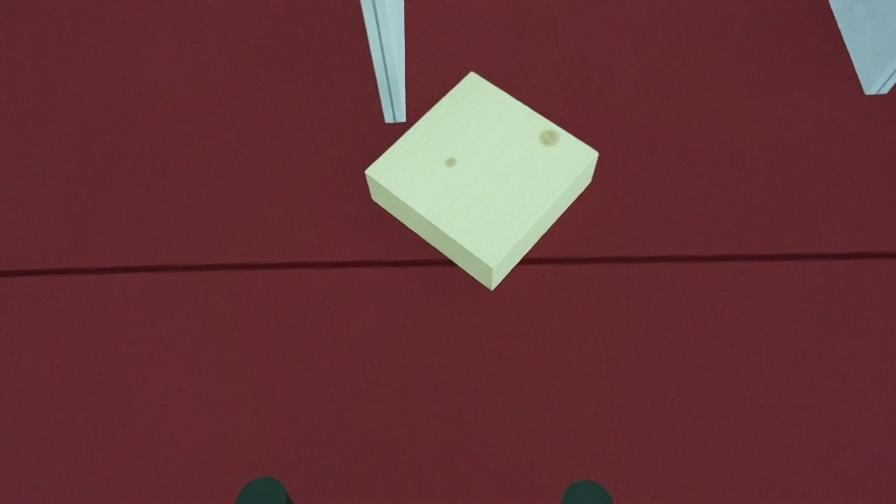

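Scene clock: 120.43 s.
Joint torques (N m): left_arm=[1.34 2.47 3.26 -8.34 0.1 -0.4 -0.11] | right_arm=[-7.14 4.71 1.09 -5.65 -0.16 0.5 -0.36]
External joint torques (N m): left_arm=[-0.42 -1.12 0.72 0.12 0.08 -0.29 -0.11] | right_arm=[-0.94 1.17 0.2 -0.18 -0.16 0.06 -0.35]
Motor temperatures (°C): left_arm=[31 28 31 36 34 32 37] | right_arm=[35 30 31 31 35 36 34]
Wrist force (N): left_arm=[0.1 1.0 -7.8] | right_arm=[1.3 1.5 -4.5]
Wrist torque (N m): left_arm=[-0.23 0.09 0.09] | right_arm=[-0.18 0.18 -0.06]
Wrist force, peak (N): left_arm=[3.4 1.3 -8.0] | right_arm=[1.3 1.2 -5.5]
move: done
base_odometry: x=-0.118 y=+1.201 heading=-0.001
lidar_m: 1.00 1.64 2.20 4.21 1.37 0.97 0.93 0.98 1.30 3.27 1.46 1.22
base_status: not commanded
joint_positions: torso_squat_rad=+1.120 torso_shift_rad=+0.400 torso_pitch_rad=+0.849 torso_yaw_rad=+0.000 left_shoulder_pitch_rad=-0.221 left_shoulder_roll_rad=+0.182 left_shoulder_yaw_rad=+0.265 left_elbow_rad=-2.091 left_forearm_roll_rad=+0.251 left_wrist_pitch_rad=+1.488 left_hand_roll_rad=-0.075 left_gripper_m=+0.099 right_shoulder_pitch_rad=-0.849 right_shoulder_roll_rad=+0.000 right_shoulder_yaw_rad=+0.126 right_elbow_rad=-0.956 right_forearm_roll_rad=+0.019 right_wrist_pitch_rad=+1.196 right_hand_roll_rad=-0.409 right_gripper_m=+0.099 head_pan_rad=+0.000 head_tilt_rad=+0.300
joint_status: all done
wheel_motors_off: 0
motor_effort: left_wheel=-4(7) right_wheel=+4(7)
chest: x=+0.1231 y=+0.0000 z=+0.7658 quat_wxyz=(+0.911, +0.000, +0.412, +0.000) (m; base frame)
left_hand: x=+0.2999 y=+0.3001 z=+0.3000 quat_wxyz=(+1.000, +0.000, +0.000, +0.000) (m; base frame)
left_hand_status: reached (checked arc, planned for 1.4 s): 0 mm and 0.0 deg off.
right_hand: x=+0.2995 y=-0.0875 z=+0.1479 quat_wxyz=(+0.991, +0.000, +0.137, +0.000) (m; base frame)
pictures: none
No camera images: "cameras" was empty.

Scene clock: 121.80 s.
Joint torques (N m): left_arm=[1.03 2.44 3.21 -8.37 -0.06 -0.46 -0.02] | right_arm=[1.2 -3.03 -2.56 -7.41 0.1 0.02 -0.12]
External joint torques (N m): left_arm=[-0.73 -1.15 0.67 0.09 -0.08 -0.35 -0.02] | right_arm=[0.13 0.56 -0.65 -0.57 -0.13 0.07 -0.12]
Motor temperatures (°C): left_arm=[31 28 31 36 34 32 37] | right_arm=[34 30 31 31 35 36 34]
Wrist force (N): left_arm=[0.8 0.6 -7.5] | right_arm=[-0.1 1.4 -5.5]
Wrist torque (N m): left_arm=[-0.19 0.18 0.08] | right_arm=[-0.12 0.10 -0.07]
Wrist force, peak (N): left_arm=[1.4 0.6 -8.4] | right_arm=[0.1 0.7 -5.9]
move: done
base_odometry: x=-0.118 y=+1.201 heading=-0.001
lidar_m: 1.01 1.66 2.20 4.20 1.38 0.98 0.94 0.98 1.31 3.28 1.47 1.19
base_status: not commanded
joint_positions: torso_squat_rad=+1.120 torso_shift_rad=+0.400 torso_pitch_rad=+0.849 torso_yaw_rad=+0.000 left_shoulder_pitch_rad=-0.221 left_shoulder_roll_rad=+0.182 left_shoulder_yaw_rad=+0.265 left_elbow_rad=-2.091 left_forearm_roll_rad=+0.251 left_wrist_pitch_rad=+1.488 left_hand_roll_rad=-0.075 left_gripper_m=+0.099 right_shoulder_pitch_rad=-0.346 right_shoulder_roll_rad=-0.288 right_shoulder_yaw_rad=+0.013 right_elbow_rad=-1.650 right_forearm_roll_rad=-0.180 right_wrist_pitch_rad=+1.127 right_hand_roll_rad=-0.170 right_gripper_m=+0.099 head_pan_rad=+0.000 head_tilt_rad=+0.300
joint_status: all done
wheel_motors_off: 0
motor_effort: left_wheel=-4(5) right_wheel=+5(6)
chest: x=+0.1231 y=+0.0000 z=+0.7658 quat_wxyz=(+0.911, +0.000, +0.412, +0.000) (m; base frame)
left_hand: x=+0.2999 y=+0.3000 z=+0.3000 quat_wxyz=(+1.000, +0.000, +0.000, +0.000) (m; base frame)
right_hand: x=+0.3005 y=-0.2602 z=+0.2004 quat_wxyz=(+1.000, -0.003, +0.000, +0.000) (m; base frame)
right_hand_status: reached (checked arc, planned for 1.0 s): 1 mm and 0.4 deg off.
pictures: head_camera
camera_calibration:
head_camera: T_world_to_cam=[[-0.014932, -0.999502, -0.0278138, 0.0279289], [-0.887536, 0.02606, -0.46, 0.712577], [0.460496, 0.017817, -0.887483, 0.594715], [0, 0, 0, 1]] pos_world=[0.358991, -0.00125082, 0.856361]

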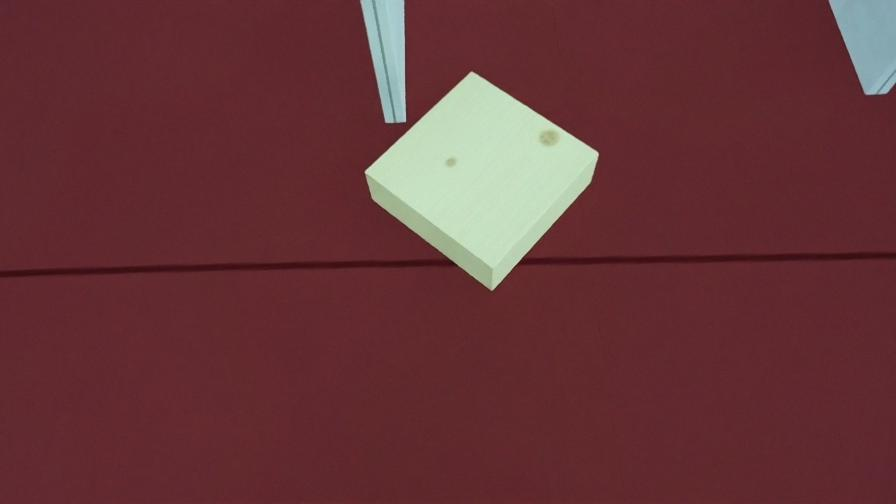

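move(
  base={"x_m_s":0.2,"for_s":2.92},
  cameras=[],
)

move(
  target={"side":"right","x":0.30,"y":-0.265,"z":0.075,"quat_wxyz":[1,0,0,0]},
  cameras=["head_camera","right_wrist_camera"],
)

Scene clock: 129.00 s.
Joint torques (N m): left_arm=[1.68 2.42 3.57 -8.08 0.07 -0.46 -0.22] | right_arm=[1.24 -3.01 -2.61 -7.32 0.1 0.15 -0.13]
External joint torques (N m): left_arm=[-0.07 -1.17 1.03 0.38 0.05 -0.34 -0.22] | right_arm=[0.18 0.59 -0.7 -0.48 -0.13 0.19 -0.13]
Motor temperatures (°C): left_arm=[31 28 31 36 34 32 37] | right_arm=[34 30 31 31 35 36 34]
Wrist force (N): left_arm=[1.1 0.7 -7.3] | right_arm=[-0.4 1.7 -5.0]
Wrist torque (N m): left_arm=[-0.28 0.22 0.08] | right_arm=[-0.16 0.08 -0.06]
Wrist force, peak (N): left_arm=[1.9 0.9 -8.4] | right_arm=[-0.8 2.1 -5.9]
move: done
base_odometry: x=+0.469 y=+1.200 heading=-0.001
lidar_m: 0.43 0.43 1.42 3.62 2.26 1.59 1.51 1.58 2.13 1.37 0.77 0.87
base_status: done (sent for 2.93 of 2.93 s)
joint_positions: torso_squat_rad=+1.120 torso_shift_rad=+0.400 torso_pitch_rad=+0.849 torso_yaw_rad=+0.000 left_shoulder_pitch_rad=-0.221 left_shoulder_roll_rad=+0.182 left_shoulder_yaw_rad=+0.265 left_elbow_rad=-2.091 left_forearm_roll_rad=+0.251 left_wrist_pitch_rad=+1.488 left_hand_roll_rad=-0.075 left_gripper_m=+0.099 right_shoulder_pitch_rad=-0.346 right_shoulder_roll_rad=-0.288 right_shoulder_yaw_rad=+0.013 right_elbow_rad=-1.650 right_forearm_roll_rad=-0.180 right_wrist_pitch_rad=+1.127 right_hand_roll_rad=-0.170 right_gripper_m=+0.099 head_pan_rad=+0.000 head_tilt_rad=+0.300
joint_status: not commanded
wheel_motors_off: 0
motor_effort: left_wheel=-2(26) right_wheel=+2(27)
chest: x=+0.1231 y=+0.0000 z=+0.7658 quat_wxyz=(+0.911, +0.000, +0.412, +0.000) (m; base frame)
left_hand: x=+0.3000 y=+0.3000 z=+0.3000 quat_wxyz=(+1.000, +0.000, +0.000, +0.000) (m; base frame)
right_hand: x=+0.3006 y=-0.2601 z=+0.2005 quat_wxyz=(+1.000, -0.003, -0.001, +0.000) (m; base frame)
pictures: none
No camera images: "cameras" was empty.

Scene clock: 130.73 s.
Joint torques (N m): left_arm=[1.82 2.3 3.15 -8.09 -0.07 -0.42 -0.02] | right_arm=[-1.86 -3.15 -2.43 -2.15 -0.17 0.09 -0.09]
External joint torques (N m): left_arm=[0.07 -1.29 0.61 0.37 -0.09 -0.31 -0.02] | right_arm=[0.76 0.93 -1.69 0.66 -0.29 0.15 -0.09]
Motor temperatures (°C): left_arm=[31 28 31 36 34 32 37] | right_arm=[34 30 31 31 35 36 34]
Wrist force (N): left_arm=[0.2 1.0 -7.4] | right_arm=[-0.3 1.1 -5.2]
Wrist torque (N m): left_arm=[-0.33 0.14 0.10] | right_arm=[-0.11 0.06 -0.08]
Wrist force, peak (N): left_arm=[1.2 1.7 -8.4] | right_arm=[0.4 2.7 -5.9]
move: done
base_odometry: x=+0.469 y=+1.200 heading=-0.001
lidar_m: 0.42 0.43 1.41 3.62 2.24 1.59 1.51 1.58 2.11 1.38 0.76 0.87
base_status: not commanded
joint_positions: torso_squat_rad=+1.120 torso_shift_rad=+0.400 torso_pitch_rad=+0.849 torso_yaw_rad=+0.000 left_shoulder_pitch_rad=-0.221 left_shoulder_roll_rad=+0.182 left_shoulder_yaw_rad=+0.265 left_elbow_rad=-2.091 left_forearm_roll_rad=+0.251 left_wrist_pitch_rad=+1.488 left_hand_roll_rad=-0.075 left_gripper_m=+0.099 right_shoulder_pitch_rad=-0.792 right_shoulder_roll_rad=-0.258 right_shoulder_yaw_rad=-0.017 right_elbow_rad=-0.581 right_forearm_roll_rad=-0.282 right_wrist_pitch_rad=+0.513 right_hand_roll_rad=+0.006 right_gripper_m=+0.099 head_pan_rad=+0.000 head_tilt_rad=+0.300
joint_status: all done
wheel_motors_off: 0
motor_effort: left_wheel=-3(3) right_wheel=+1(6)
chest: x=+0.1231 y=+0.0001 z=+0.7658 quat_wxyz=(+0.911, +0.000, +0.412, +0.000) (m; base frame)
left_hand: x=+0.3000 y=+0.3000 z=+0.3000 quat_wxyz=(+1.000, +0.000, +0.000, +0.000) (m; base frame)
right_hand: x=+0.3001 y=-0.2650 z=+0.0756 quat_wxyz=(+1.000, -0.001, -0.001, +0.000) (m; base frame)
right_hand_status: reached (checked arc, planned for 1.4 s): 1 mm and 0.1 deg off.
pictures: head_camera, right_wrist_camera
camera_calibration:
head_camera: T_world_to_cam=[[-0.0148413, -0.999504, -0.0277733, 0.0278614], [-0.887517, 0.0259618, -0.460044, 0.712607], [0.460537, 0.0178216, -0.887462, 0.594682], [0, 0, 0, 1]] pos_world=[0.358991, -0.00125113, 0.856361]
right_wrist_camera: T_world_to_cam=[[-0.999203, -0.0291734, -0.0272406, 0.292925], [-0.038948, 0.861891, 0.505595, 0.228967], [0.00872854, 0.506253, -0.862341, 0.268931], [0, 0, 0, 1]] pos_world=[0.299262, -0.324946, 0.124125]

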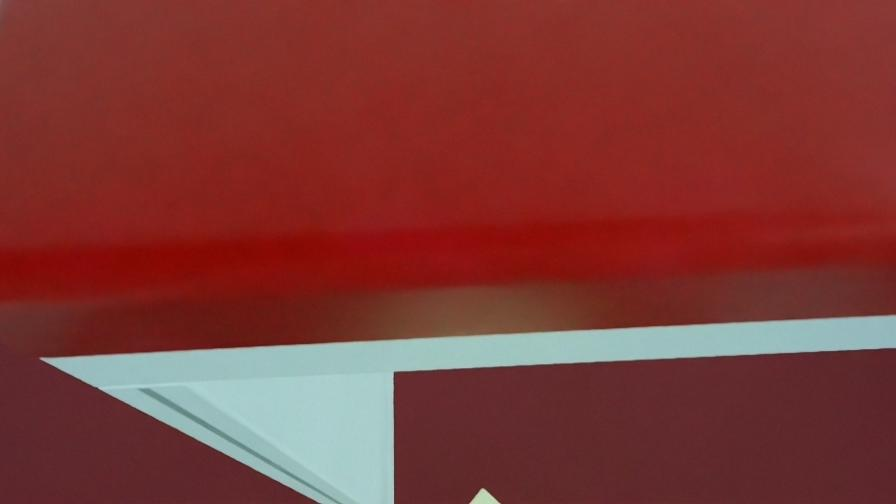

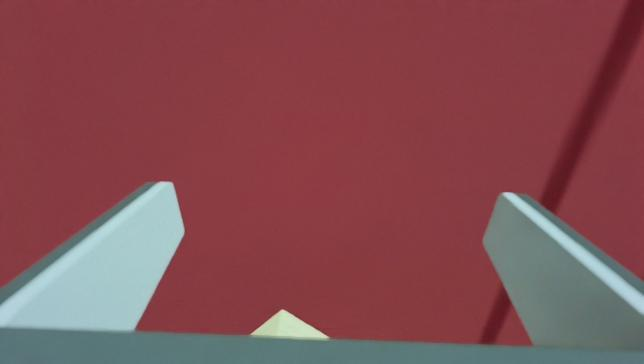

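move(
  target={"side":"right","x":0.30,"y":-0.31,"z":0.20,"quat_wxyz":[1,0,0,0]},
  cameras=[],
)

move(
  base={"x_m_s":0.1,"for_s":0.43},
  joints={"left_gripper_m":0,"right_gripper_m":0,"head_tilt_rad":0.8},
  cameras=["head_camera"],
)

move(
  target={"side":"right","x":0.322,"y":-0.26,"z":0.083,"quat_wxyz":[1,0,0,0]},
  cameras=["head_camera","right_wrist_camera"],
)

move(
  target={"side":"left","x":0.307,"y":0.22,"z":0.075,"quat_wxyz":[1,0,0,0]},
  cameras=["head_camera","left_wrist_camera"],
)

Scene clock: 140.50 s.
Joint torques (N m): left_arm=[1.35 2.64 2.88 -8.15 0.07 -0.38 -0.16] | right_arm=[2 -6.56 -4.14 -7.07 0.08 -0.08 -0.09]
External joint torques (N m): left_arm=[-0.4 -0.95 0.35 0.31 0.05 -0.27 -0.16] | right_arm=[0.35 -0.69 -1.06 -0.76 -0.13 -0.03 -0.09]
Motor temperatures (°C): left_arm=[31 28 31 36 34 32 37] | right_arm=[34 30 31 31 35 36 34]
Wrist force (N): left_arm=[0.1 1.0 -7.4] | right_arm=[-0.3 1.7 -5.2]
Wrist torque (N m): left_arm=[-0.28 0.08 0.09] | right_arm=[-0.21 0.04 -0.09]
Wrist force, peak (N): left_arm=[1.3 2.0 -8.6] | right_arm=[-0.6 1.8 -6.3]
move: done
base_odometry: x=+0.469 y=+1.200 heading=-0.001
lidar_m: 0.43 0.44 1.41 3.62 2.24 1.59 1.51 1.58 2.12 1.37 0.78 0.96
base_status: not commanded
joint_positions: torso_squat_rad=+1.120 torso_shift_rad=+0.400 torso_pitch_rad=+0.849 torso_yaw_rad=+0.000 left_shoulder_pitch_rad=-0.221 left_shoulder_roll_rad=+0.182 left_shoulder_yaw_rad=+0.265 left_elbow_rad=-2.091 left_forearm_roll_rad=+0.251 left_wrist_pitch_rad=+1.488 left_hand_roll_rad=-0.075 left_gripper_m=+0.099 right_shoulder_pitch_rad=-0.330 right_shoulder_roll_rad=-0.397 right_shoulder_yaw_rad=-0.043 right_elbow_rad=-1.599 right_forearm_roll_rad=-0.333 right_wrist_pitch_rad=+1.077 right_hand_roll_rad=-0.092 right_gripper_m=+0.099 head_pan_rad=+0.000 head_tilt_rad=+0.300
joint_status: all done
wheel_motors_off: 0
motor_effort: left_wheel=-3(3) right_wheel=+3(5)
chest: x=+0.1231 y=+0.0000 z=+0.7658 quat_wxyz=(+0.911, +0.000, +0.412, +0.000) (m; base frame)
left_hand: x=+0.3000 y=+0.3000 z=+0.3000 quat_wxyz=(+1.000, +0.000, +0.000, +0.000) (m; base frame)
right_hand: x=+0.3000 y=-0.3099 z=+0.1995 quat_wxyz=(+1.000, +0.000, +0.000, +0.000) (m; base frame)
right_hand_status: reached (checked arc, planned for 1.4 s): 1 mm and 0.0 deg off.
pictures: none
No camera images: "cameras" was empty.

Scene clock: 142.20 s.
Joint torques (N m): left_arm=[1.71 2.54 3.26 -8.18 0.07 -0.38 -0.04] | right_arm=[1.77 -6.61 -4.5 -6.76 0.01 -0.07 -0.01]
External joint torques (N m): left_arm=[-0.04 -1.05 0.72 0.28 0.05 -0.27 -0.04] | right_arm=[0.12 -0.74 -1.42 -0.45 -0.21 -0.02 -0.01]
Motor temperatures (°C): left_arm=[31 28 31 36 34 32 37] | right_arm=[34 30 31 31 35 36 34]
Wrist force (N): left_arm=[0.6 1.0 -7.5] | right_arm=[-0.8 1.3 -5.4]
Wrist torque (N m): left_arm=[-0.26 0.17 0.14] | right_arm=[-0.12 0.02 -0.11]
Wrist force, peak (N): left_arm=[1.6 1.1 -8.1] | right_arm=[-0.6 1.8 -5.8]
move: done
base_odometry: x=+0.513 y=+1.200 heading=-0.001
lidar_m: 0.39 0.38 1.35 3.48 2.30 1.63 1.56 1.63 2.19 1.18 0.74 0.85
base_status: done (sent for 0.43 of 0.43 s)
joint_positions: torso_squat_rad=+1.120 torso_shift_rad=+0.400 torso_pitch_rad=+0.849 torso_yaw_rad=+0.000 left_shoulder_pitch_rad=-0.221 left_shoulder_roll_rad=+0.182 left_shoulder_yaw_rad=+0.265 left_elbow_rad=-2.091 left_forearm_roll_rad=+0.251 left_wrist_pitch_rad=+1.488 left_hand_roll_rad=-0.075 left_gripper_m=+0.000 right_shoulder_pitch_rad=-0.330 right_shoulder_roll_rad=-0.397 right_shoulder_yaw_rad=-0.043 right_elbow_rad=-1.599 right_forearm_roll_rad=-0.333 right_wrist_pitch_rad=+1.077 right_hand_roll_rad=-0.092 right_gripper_m=+0.000 head_pan_rad=+0.000 head_tilt_rad=+0.800
joint_status: all done
wheel_motors_off: 0
motor_effort: left_wheel=-1(22) right_wheel=+1(26)
chest: x=+0.1231 y=+0.0000 z=+0.7658 quat_wxyz=(+0.911, +0.000, +0.412, +0.000) (m; base frame)
left_hand: x=+0.3000 y=+0.3000 z=+0.3000 quat_wxyz=(+1.000, +0.000, +0.000, +0.000) (m; base frame)
right_hand: x=+0.3000 y=-0.3099 z=+0.1995 quat_wxyz=(+1.000, +0.000, +0.000, +0.000) (m; base frame)
pictures: head_camera
camera_calibration:
head_camera: T_world_to_cam=[[-0.0264384, -0.999502, -0.0172551, 0.0219352], [-0.999424, 0.0260614, 0.0217196, 0.320181], [-0.0212591, 0.0178194, -0.999615, 0.832278], [0, 0, 0, 1]] pos_world=[0.33827, -0.00125082, 0.825382]

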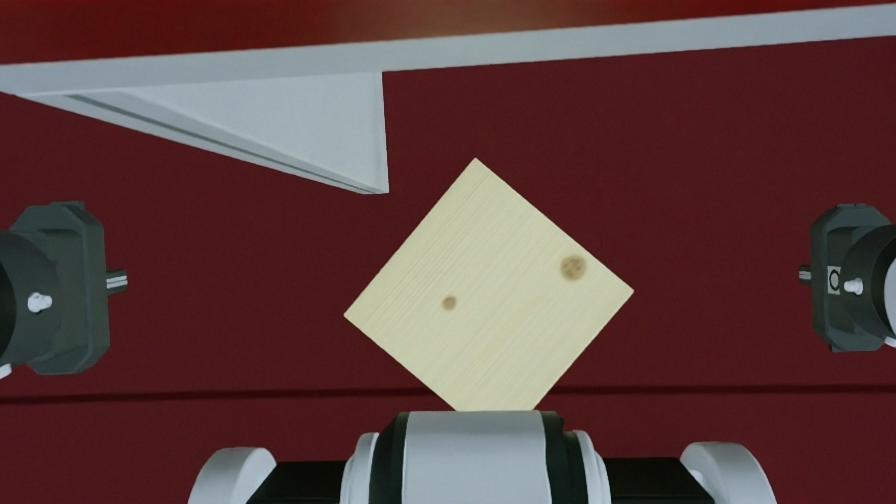

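Scene clock: 143.90 s.
Joint torques (N m): left_arm=[1.48 2.37 3.18 -8.21 0.12 -0.43 -0.06] | right_arm=[-2.77 -3.71 -0.64 -2.63 0.25 0.05 0.01]
External joint torques (N m): left_arm=[-0.27 -1.23 0.65 0.25 0.1 -0.32 -0.06] | right_arm=[0.78 0.52 0.19 0.69 0.12 0.1 0.01]
Motor temperatures (°C): left_arm=[31 28 31 36 34 32 37] | right_arm=[34 30 31 31 35 36 34]
Wrist force (N): left_arm=[0.3 1.2 -7.9] | right_arm=[-0.5 1.4 -5.3]
Wrist torque (N m): left_arm=[-0.25 0.11 0.08] | right_arm=[-0.15 0.05 -0.10]
Wrist force, peak (N): left_arm=[1.7 0.9 -8.1] | right_arm=[-1.1 1.6 -6.1]
move: done
base_odometry: x=+0.513 y=+1.200 heading=-0.001
lidar_m: 0.39 0.39 1.36 3.48 2.30 1.65 1.56 1.63 2.16 1.17 0.74 0.86
base_status: not commanded
joint_positions: torso_squat_rad=+1.120 torso_shift_rad=+0.400 torso_pitch_rad=+0.849 torso_yaw_rad=+0.000 left_shoulder_pitch_rad=-0.221 left_shoulder_roll_rad=+0.182 left_shoulder_yaw_rad=+0.265 left_elbow_rad=-2.091 left_forearm_roll_rad=+0.251 left_wrist_pitch_rad=+1.488 left_hand_roll_rad=-0.075 left_gripper_m=+0.000 right_shoulder_pitch_rad=-0.814 right_shoulder_roll_rad=-0.270 right_shoulder_yaw_rad=+0.008 right_elbow_rad=-0.630 right_forearm_roll_rad=-0.272 right_wrist_pitch_rad=+0.580 right_hand_roll_rad=-0.040 right_gripper_m=+0.000 head_pan_rad=+0.000 head_tilt_rad=+0.800
joint_status: all done
wheel_motors_off: 0
motor_effort: left_wheel=-1(3) right_wheel=+5(5)
chest: x=+0.1231 y=+0.0000 z=+0.7658 quat_wxyz=(+0.911, +0.000, +0.412, +0.000) (m; base frame)
left_hand: x=+0.3000 y=+0.3000 z=+0.3000 quat_wxyz=(+1.000, +0.000, +0.000, +0.000) (m; base frame)
right_hand: x=+0.3221 y=-0.2600 z=+0.0832 quat_wxyz=(+1.000, +0.000, +0.000, +0.000) (m; base frame)
right_hand_status: reached (checked arc, planned for 1.3 s): 0 mm and 0.0 deg off.
pictures: head_camera, right_wrist_camera
camera_calibration:
head_camera: T_world_to_cam=[[-0.0264384, -0.999502, -0.0172551, 0.0219352], [-0.999424, 0.0260614, 0.0217196, 0.320181], [-0.0212591, 0.0178194, -0.999615, 0.832278], [0, 0, 0, 1]] pos_world=[0.33827, -0.00125082, 0.825382]
right_wrist_camera: T_world_to_cam=[[-0.999227, -0.0286793, -0.0268774, 0.315477], [-0.0383451, 0.861497, 0.506313, 0.221257], [0.00863406, 0.506953, -0.861931, 0.272958], [0, 0, 0, 1]] pos_world=[0.32136, -0.319941, 0.131725]

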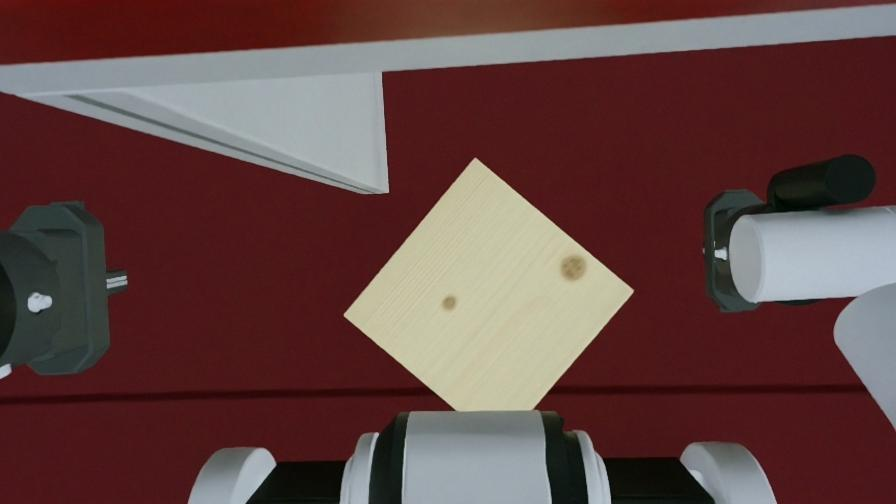

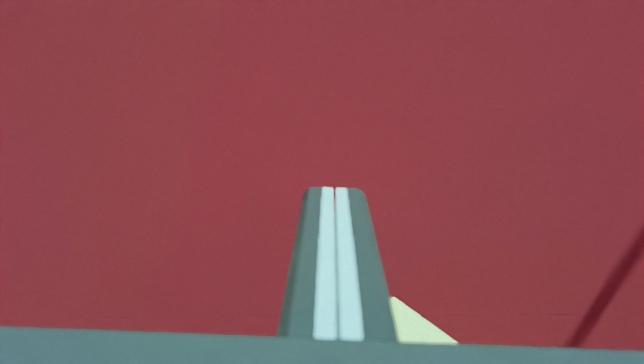

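Scene clock: 146.13 s.
Joint torques (N m): left_arm=[-3.41 0.62 0.13 -2.75 -0.15 0.06 0.18] | right_arm=[-2.83 -3.76 -0.32 -3.2 0.16 0.12 0.09]
External joint torques (N m): left_arm=[0.43 -0.79 -0.01 0.8 -0.16 0.17 0.18] | right_arm=[0.72 0.48 0.52 0.12 0.03 0.18 0.09]
Motor temperatures (°C): left_arm=[31 28 31 36 34 32 37] | right_arm=[34 30 31 31 35 36 34]
Wrist force (N): left_arm=[1.5 1.2 -7.7] | right_arm=[-0.5 1.4 -5.7]
Wrist torque (N m): left_arm=[-0.29 0.29 0.06] | right_arm=[-0.13 0.05 -0.07]
Wrist force, peak (N): left_arm=[1.0 1.1 -8.6] | right_arm=[-0.1 2.1 -5.8]
move: done
base_odometry: x=+0.513 y=+1.200 heading=-0.001
lidar_m: 0.40 0.39 1.35 3.49 2.31 1.65 1.56 1.63 2.17 1.16 0.74 0.86
base_status: not commanded
joint_positions: torso_squat_rad=+1.120 torso_shift_rad=+0.400 torso_pitch_rad=+0.849 torso_yaw_rad=+0.000 left_shoulder_pitch_rad=-0.823 left_shoulder_roll_rad=+0.137 left_shoulder_yaw_rad=+0.155 left_elbow_rad=-0.597 left_forearm_roll_rad=+0.046 left_wrist_pitch_rad=+0.544 left_hand_roll_rad=+0.061 left_gripper_m=+0.000 right_shoulder_pitch_rad=-0.814 right_shoulder_roll_rad=-0.270 right_shoulder_yaw_rad=+0.008 right_elbow_rad=-0.630 right_forearm_roll_rad=-0.272 right_wrist_pitch_rad=+0.580 right_hand_roll_rad=-0.040 right_gripper_m=+0.000 head_pan_rad=+0.000 head_tilt_rad=+0.800
joint_status: all done
wheel_motors_off: 0
motor_effort: left_wheel=-2(3) right_wheel=+3(4)
chest: x=+0.1231 y=+0.0000 z=+0.7658 quat_wxyz=(+0.911, +0.000, +0.412, +0.000) (m; base frame)
left_hand: x=+0.3071 y=+0.2200 z=+0.0760 quat_wxyz=(+1.000, +0.000, -0.001, +0.000) (m; base frame)
left_hand_status: reached (checked arc, planned for 1.8 s): 1 mm and 0.1 deg off.
right_hand: x=+0.3221 y=-0.2600 z=+0.0832 quat_wxyz=(+1.000, +0.000, +0.000, +0.000) (m; base frame)
pictures: head_camera, left_wrist_camera
camera_calibration:
head_camera: T_world_to_cam=[[-0.026435, -0.999502, -0.0172553, 0.0219342], [-0.999424, 0.026058, 0.0217195, 0.320181], [-0.021259, 0.0178195, -0.999615, 0.832278], [0, 0, 0, 1]] pos_world=[0.33827, -0.00125083, 0.825382]
left_wrist_camera: T_world_to_cam=[[0.999606, 0.0270988, -0.00725281, -0.312943], [0.0274031, -0.887957, 0.45911, 0.181067], [0.00600113, -0.459128, -0.88835, 0.239145], [0, 0, 0, 1]] pos_world=[0.306423, 0.279058, 0.127045]

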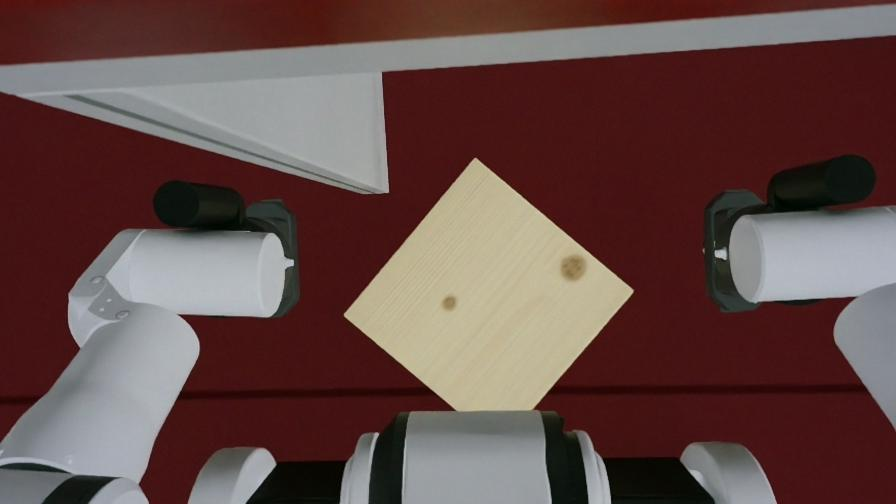

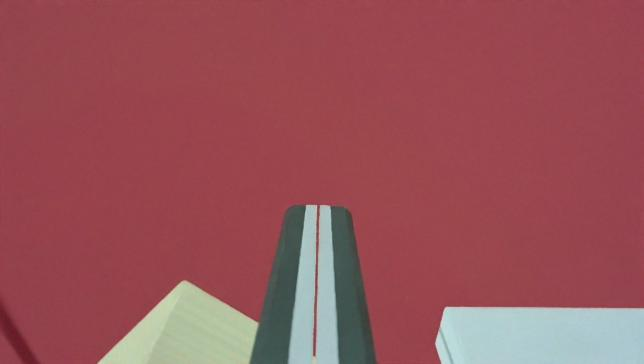

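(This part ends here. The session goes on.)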